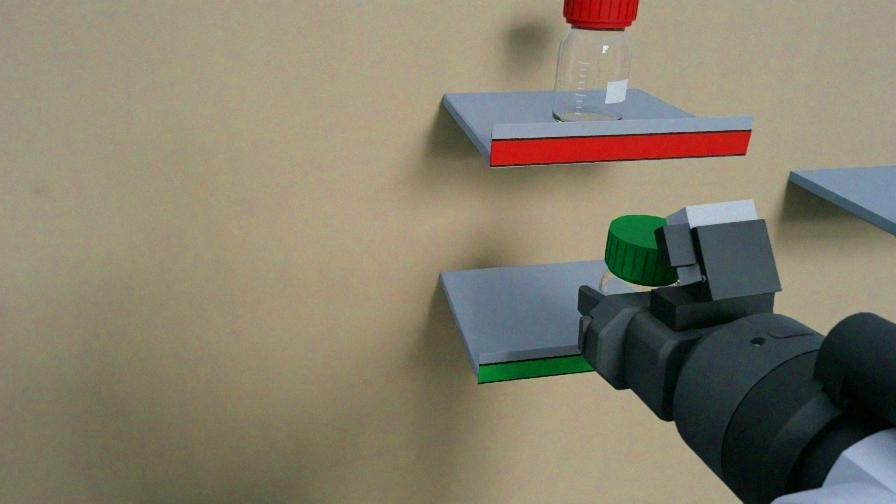

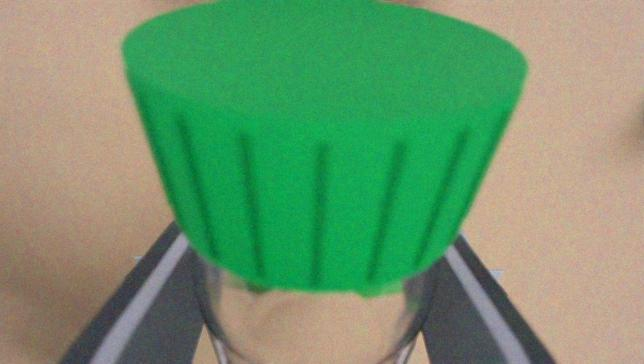

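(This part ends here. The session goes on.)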